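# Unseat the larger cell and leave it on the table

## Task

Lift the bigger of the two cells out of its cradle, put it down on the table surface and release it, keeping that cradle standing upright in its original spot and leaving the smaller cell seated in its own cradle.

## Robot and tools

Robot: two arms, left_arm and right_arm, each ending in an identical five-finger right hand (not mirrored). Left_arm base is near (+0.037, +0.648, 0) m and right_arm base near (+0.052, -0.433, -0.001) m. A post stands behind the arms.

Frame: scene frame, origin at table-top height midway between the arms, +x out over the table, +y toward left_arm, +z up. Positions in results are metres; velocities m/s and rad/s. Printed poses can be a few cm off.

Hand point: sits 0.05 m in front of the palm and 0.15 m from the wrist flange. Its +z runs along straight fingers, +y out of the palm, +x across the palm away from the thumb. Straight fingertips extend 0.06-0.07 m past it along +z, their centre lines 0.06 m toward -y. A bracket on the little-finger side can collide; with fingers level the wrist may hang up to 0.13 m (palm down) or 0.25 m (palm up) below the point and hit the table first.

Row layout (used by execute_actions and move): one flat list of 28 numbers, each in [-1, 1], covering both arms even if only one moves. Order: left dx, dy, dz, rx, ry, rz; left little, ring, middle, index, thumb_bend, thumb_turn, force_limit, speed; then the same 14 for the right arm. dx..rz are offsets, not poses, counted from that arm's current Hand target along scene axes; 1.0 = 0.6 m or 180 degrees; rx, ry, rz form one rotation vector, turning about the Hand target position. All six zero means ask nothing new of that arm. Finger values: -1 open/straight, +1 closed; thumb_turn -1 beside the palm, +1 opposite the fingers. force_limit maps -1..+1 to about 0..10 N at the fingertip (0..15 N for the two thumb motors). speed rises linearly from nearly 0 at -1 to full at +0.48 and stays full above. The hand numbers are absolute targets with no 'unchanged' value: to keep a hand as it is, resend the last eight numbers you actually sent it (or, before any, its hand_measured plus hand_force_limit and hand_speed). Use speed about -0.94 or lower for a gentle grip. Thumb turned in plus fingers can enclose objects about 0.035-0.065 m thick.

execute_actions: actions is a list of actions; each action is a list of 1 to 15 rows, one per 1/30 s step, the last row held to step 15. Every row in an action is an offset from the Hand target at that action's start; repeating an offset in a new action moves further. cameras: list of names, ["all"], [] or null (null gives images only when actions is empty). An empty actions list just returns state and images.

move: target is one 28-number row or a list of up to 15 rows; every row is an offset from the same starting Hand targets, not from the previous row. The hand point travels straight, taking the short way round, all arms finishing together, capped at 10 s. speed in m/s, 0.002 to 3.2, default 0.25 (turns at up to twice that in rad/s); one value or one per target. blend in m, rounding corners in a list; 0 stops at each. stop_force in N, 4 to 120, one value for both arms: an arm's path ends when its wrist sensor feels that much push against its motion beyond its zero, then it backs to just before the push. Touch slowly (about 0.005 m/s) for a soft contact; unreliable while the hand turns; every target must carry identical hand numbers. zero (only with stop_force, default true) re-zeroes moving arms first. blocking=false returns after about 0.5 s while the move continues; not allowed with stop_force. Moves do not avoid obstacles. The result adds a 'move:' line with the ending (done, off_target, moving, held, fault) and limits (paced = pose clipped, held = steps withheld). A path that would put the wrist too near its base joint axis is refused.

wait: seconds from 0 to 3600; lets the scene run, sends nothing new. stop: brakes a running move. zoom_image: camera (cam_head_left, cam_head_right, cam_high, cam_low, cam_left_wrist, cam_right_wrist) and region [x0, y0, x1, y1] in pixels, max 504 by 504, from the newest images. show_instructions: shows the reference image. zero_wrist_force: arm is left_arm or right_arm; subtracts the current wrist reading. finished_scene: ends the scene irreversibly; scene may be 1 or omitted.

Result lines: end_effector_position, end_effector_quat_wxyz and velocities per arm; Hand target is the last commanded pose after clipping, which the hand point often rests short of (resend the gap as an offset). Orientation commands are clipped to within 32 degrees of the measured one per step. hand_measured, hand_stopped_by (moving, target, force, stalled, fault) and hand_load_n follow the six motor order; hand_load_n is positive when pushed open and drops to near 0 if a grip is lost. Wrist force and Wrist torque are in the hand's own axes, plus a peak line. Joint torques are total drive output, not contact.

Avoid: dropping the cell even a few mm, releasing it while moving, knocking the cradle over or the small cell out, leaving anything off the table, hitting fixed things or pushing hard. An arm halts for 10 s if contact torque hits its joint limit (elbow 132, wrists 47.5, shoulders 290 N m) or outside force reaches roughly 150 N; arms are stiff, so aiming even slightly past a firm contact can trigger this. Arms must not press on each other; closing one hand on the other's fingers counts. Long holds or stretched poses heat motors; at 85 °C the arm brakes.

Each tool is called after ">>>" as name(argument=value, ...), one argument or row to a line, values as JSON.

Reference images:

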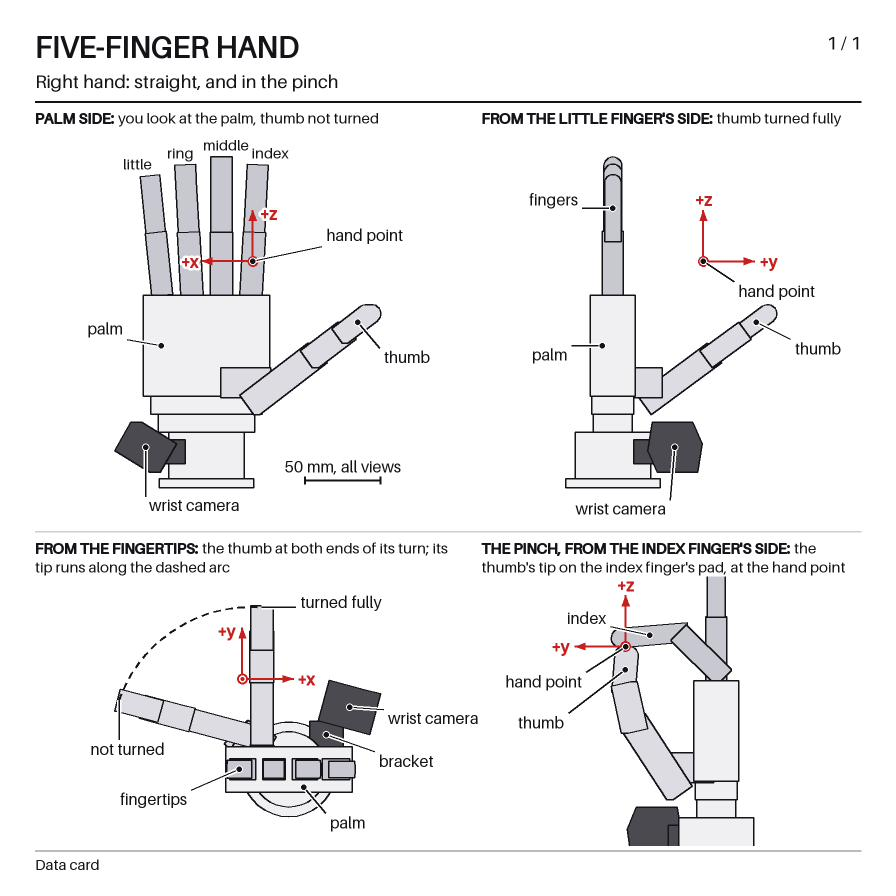

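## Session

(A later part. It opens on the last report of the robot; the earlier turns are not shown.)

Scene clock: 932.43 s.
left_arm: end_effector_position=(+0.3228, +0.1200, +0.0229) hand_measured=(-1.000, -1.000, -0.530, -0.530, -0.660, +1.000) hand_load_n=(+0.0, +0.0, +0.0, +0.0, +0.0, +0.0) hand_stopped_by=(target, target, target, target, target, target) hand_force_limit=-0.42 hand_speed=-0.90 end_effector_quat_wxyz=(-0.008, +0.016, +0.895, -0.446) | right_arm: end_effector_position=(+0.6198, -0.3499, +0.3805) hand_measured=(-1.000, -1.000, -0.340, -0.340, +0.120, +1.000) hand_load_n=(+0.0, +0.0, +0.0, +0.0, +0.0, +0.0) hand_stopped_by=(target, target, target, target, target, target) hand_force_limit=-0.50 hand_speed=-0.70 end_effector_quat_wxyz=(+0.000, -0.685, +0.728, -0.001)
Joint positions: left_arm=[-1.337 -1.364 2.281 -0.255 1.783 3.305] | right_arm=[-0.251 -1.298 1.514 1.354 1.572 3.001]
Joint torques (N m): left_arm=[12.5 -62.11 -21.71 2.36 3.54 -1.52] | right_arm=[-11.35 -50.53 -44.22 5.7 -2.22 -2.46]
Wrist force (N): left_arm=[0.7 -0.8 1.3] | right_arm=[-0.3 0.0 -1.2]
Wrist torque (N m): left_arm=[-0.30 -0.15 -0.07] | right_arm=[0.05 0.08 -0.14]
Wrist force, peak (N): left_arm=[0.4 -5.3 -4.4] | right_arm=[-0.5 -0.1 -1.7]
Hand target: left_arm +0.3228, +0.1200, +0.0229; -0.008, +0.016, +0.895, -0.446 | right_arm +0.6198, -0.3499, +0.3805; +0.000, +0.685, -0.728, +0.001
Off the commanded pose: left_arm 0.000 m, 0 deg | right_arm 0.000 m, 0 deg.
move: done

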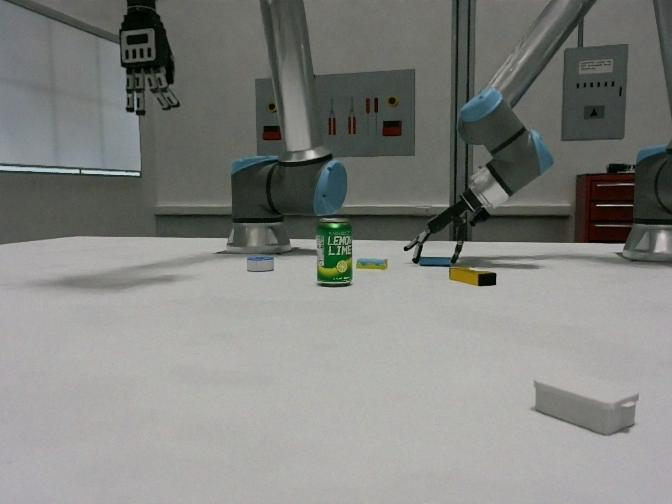

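Released. Open further, then raise straight up.

>>> move(
  target=[0,0,0.0,0,0,0,-1,-1,-0.7,-0.68,-0.86,1,-0.42,-0.8,0,0,0,0,0,0,-1,-1,-0.34,-0.34,0.12,1,-0.5,-0.7],
)

>>> move(
  target=[
    [0,0,0.05,0,0,0,-1,-1,-0.7,-0.68,-0.86,1,-0.42,-0.8,0,0,0,0,0,0,-1,-1,-0.34,-0.34,0.12,1,-0.5,-0.7],
    [0,0,0.2,0,0,0,-1,-1,-0.7,-0.68,-0.86,1,-0.42,-0.8,0,0,0,0,0,0,-1,-1,-0.34,-0.34,0.12,1,-0.5,-0.7],
  ],
  speed=[0.04,0.1],
  blend=[0.01,0],
  cameras=["cam_low","cam_high","cam_left_wrist"],
)

>>> zoom_image(
  camera="cam_low",
  region=[345, 215, 465, 275],
)

>>> zoom_image(
  camera="cam_high",
  region=[390, 120, 490, 200],
)

Scene clock: 938.47 s.
left_arm: end_effector_position=(+0.3228, +0.1200, +0.0229) hand_measured=(-1.000, -1.000, -0.700, -0.680, -0.860, +1.000) hand_load_n=(+0.0, +0.0, +0.0, +0.0, +0.0, +0.0) hand_stopped_by=(target, target, target, target, target, target) hand_force_limit=-0.42 hand_speed=-0.80 end_effector_quat_wxyz=(-0.008, +0.016, +0.895, -0.446) | right_arm: end_effector_position=(+0.6198, -0.3499, +0.3805) hand_measured=(-1.000, -1.000, -0.340, -0.340, +0.120, +1.000) hand_load_n=(+0.0, +0.0, +0.0, +0.0, -0.5, +0.0) hand_stopped_by=(target, target, target, target, target, target) hand_force_limit=-0.50 hand_speed=-0.70 end_effector_quat_wxyz=(+0.000, -0.685, +0.728, -0.001)
Joint positions: left_arm=[-1.337 -1.364 2.281 -0.255 1.783 3.305] | right_arm=[-0.251 -1.298 1.514 1.354 1.572 3.001]
Joint torques (N m): left_arm=[11.68 -64.61 -31.68 2.4 3.2 -1.41] | right_arm=[-10.12 -52.13 -43.63 5.6 -2.55 -2.49]
Wrist force (N): left_arm=[0.5 -0.9 1.4] | right_arm=[-0.6 0.0 -0.9]
Wrist torque (N m): left_arm=[-0.32 -0.13 -0.09] | right_arm=[0.03 0.11 -0.16]
Wrist force, peak (N): left_arm=[0.9 -0.5 1.9] | right_arm=[-0.3 -0.3 -1.8]
Hand target: left_arm +0.3228, +0.1200, +0.0229; -0.008, +0.016, +0.895, -0.446 | right_arm +0.6198, -0.3499, +0.3805; +0.000, +0.685, -0.728, +0.001
Off the commanded pose: left_arm 0.000 m, 0 deg | right_arm 0.000 m, 0 deg.
move: done

Scene clock: 940.53 s.
left_arm: end_effector_position=(+0.3228, +0.1200, +0.1430) hand_measured=(-1.000, -1.000, -0.700, -0.680, -0.860, +1.000) hand_load_n=(+0.0, +0.0, +0.0, +0.0, +0.0, +0.0) hand_stopped_by=(target, target, target, target, target, target) hand_force_limit=-0.42 hand_speed=-0.80 end_effector_quat_wxyz=(-0.008, +0.016, +0.895, -0.447) | right_arm: end_effector_position=(+0.6198, -0.3499, +0.3805) hand_measured=(-1.000, -1.000, -0.340, -0.340, +0.120, +1.000) hand_load_n=(+0.0, +0.0, +0.0, +0.0, +0.0, +0.0) hand_stopped_by=(target, target, target, target, target, target) hand_force_limit=-0.50 hand_speed=-0.70 end_effector_quat_wxyz=(+0.000, -0.685, +0.728, -0.001)
Joint positions: left_arm=[-1.337 -1.54 2.191 0.011 1.784 3.305] | right_arm=[-0.251 -1.298 1.514 1.354 1.572 3.001]
Joint torques (N m): left_arm=[1.57 -26.12 -29.23 1.98 2.3 -1.84] | right_arm=[-9.7 -53.85 -43.55 5.45 -2.4 -2.45]
Wrist force (N): left_arm=[0.3 -0.7 1.3] | right_arm=[-0.1 -0.1 -1.2]
Wrist torque (N m): left_arm=[-0.26 -0.13 -0.11] | right_arm=[0.03 0.05 -0.14]
Wrist force, peak (N): left_arm=[0.7 -2.1 0.9] | right_arm=[-0.4 -0.4 -1.7]
Hand target: left_arm +0.3228, +0.1200, +0.1429; -0.008, +0.016, +0.895, -0.446 | right_arm +0.6198, -0.3499, +0.3805; +0.000, +0.685, -0.728, +0.001
Off the commanded pose: left_arm 0.000 m, 0 deg | right_arm 0.000 m, 0 deg.
move: done
Images, in order (width x height): cam_high 672x504, cam_low 672x504, cam_left_wrist 616x616.

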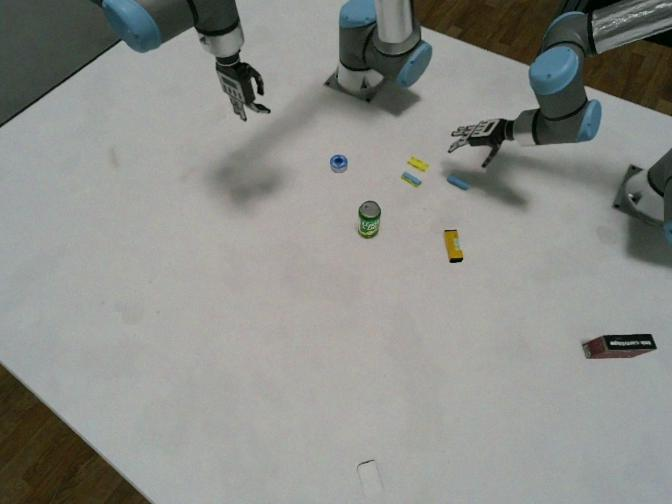

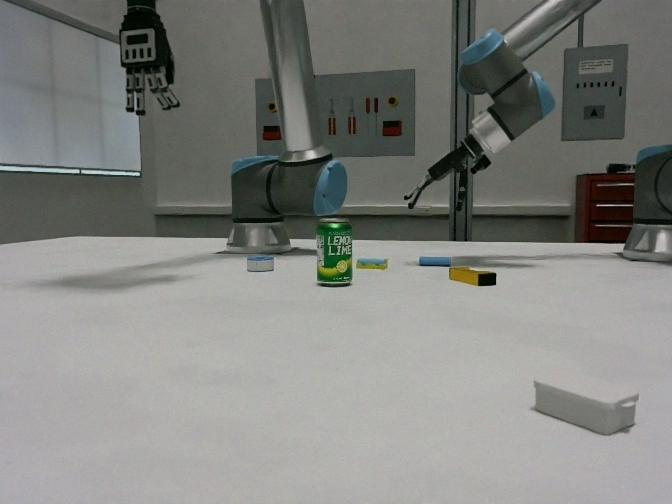

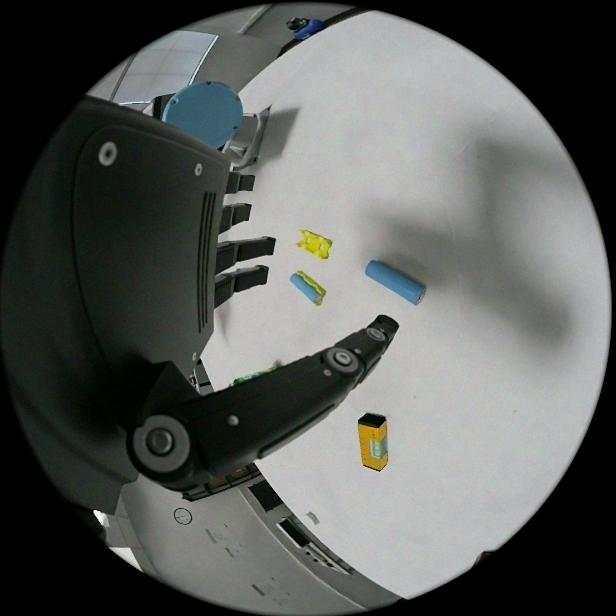

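Scaled by 4.200 from the camera's image (finer frame: 960x720).

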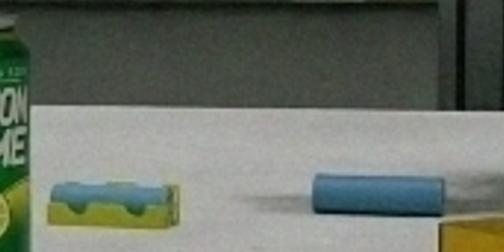

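Scaled by 5.040 from the camera's image (finer frame: 960x720).

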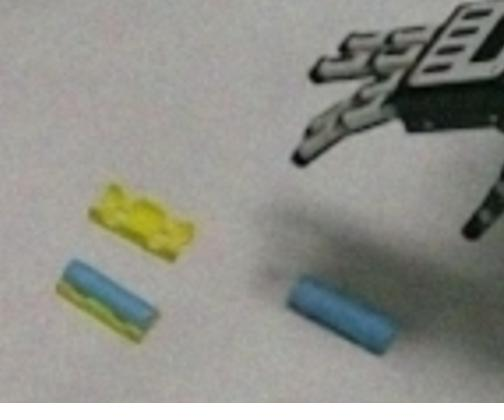

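>>> finished_scene(
)

The scene is finished: the task was done.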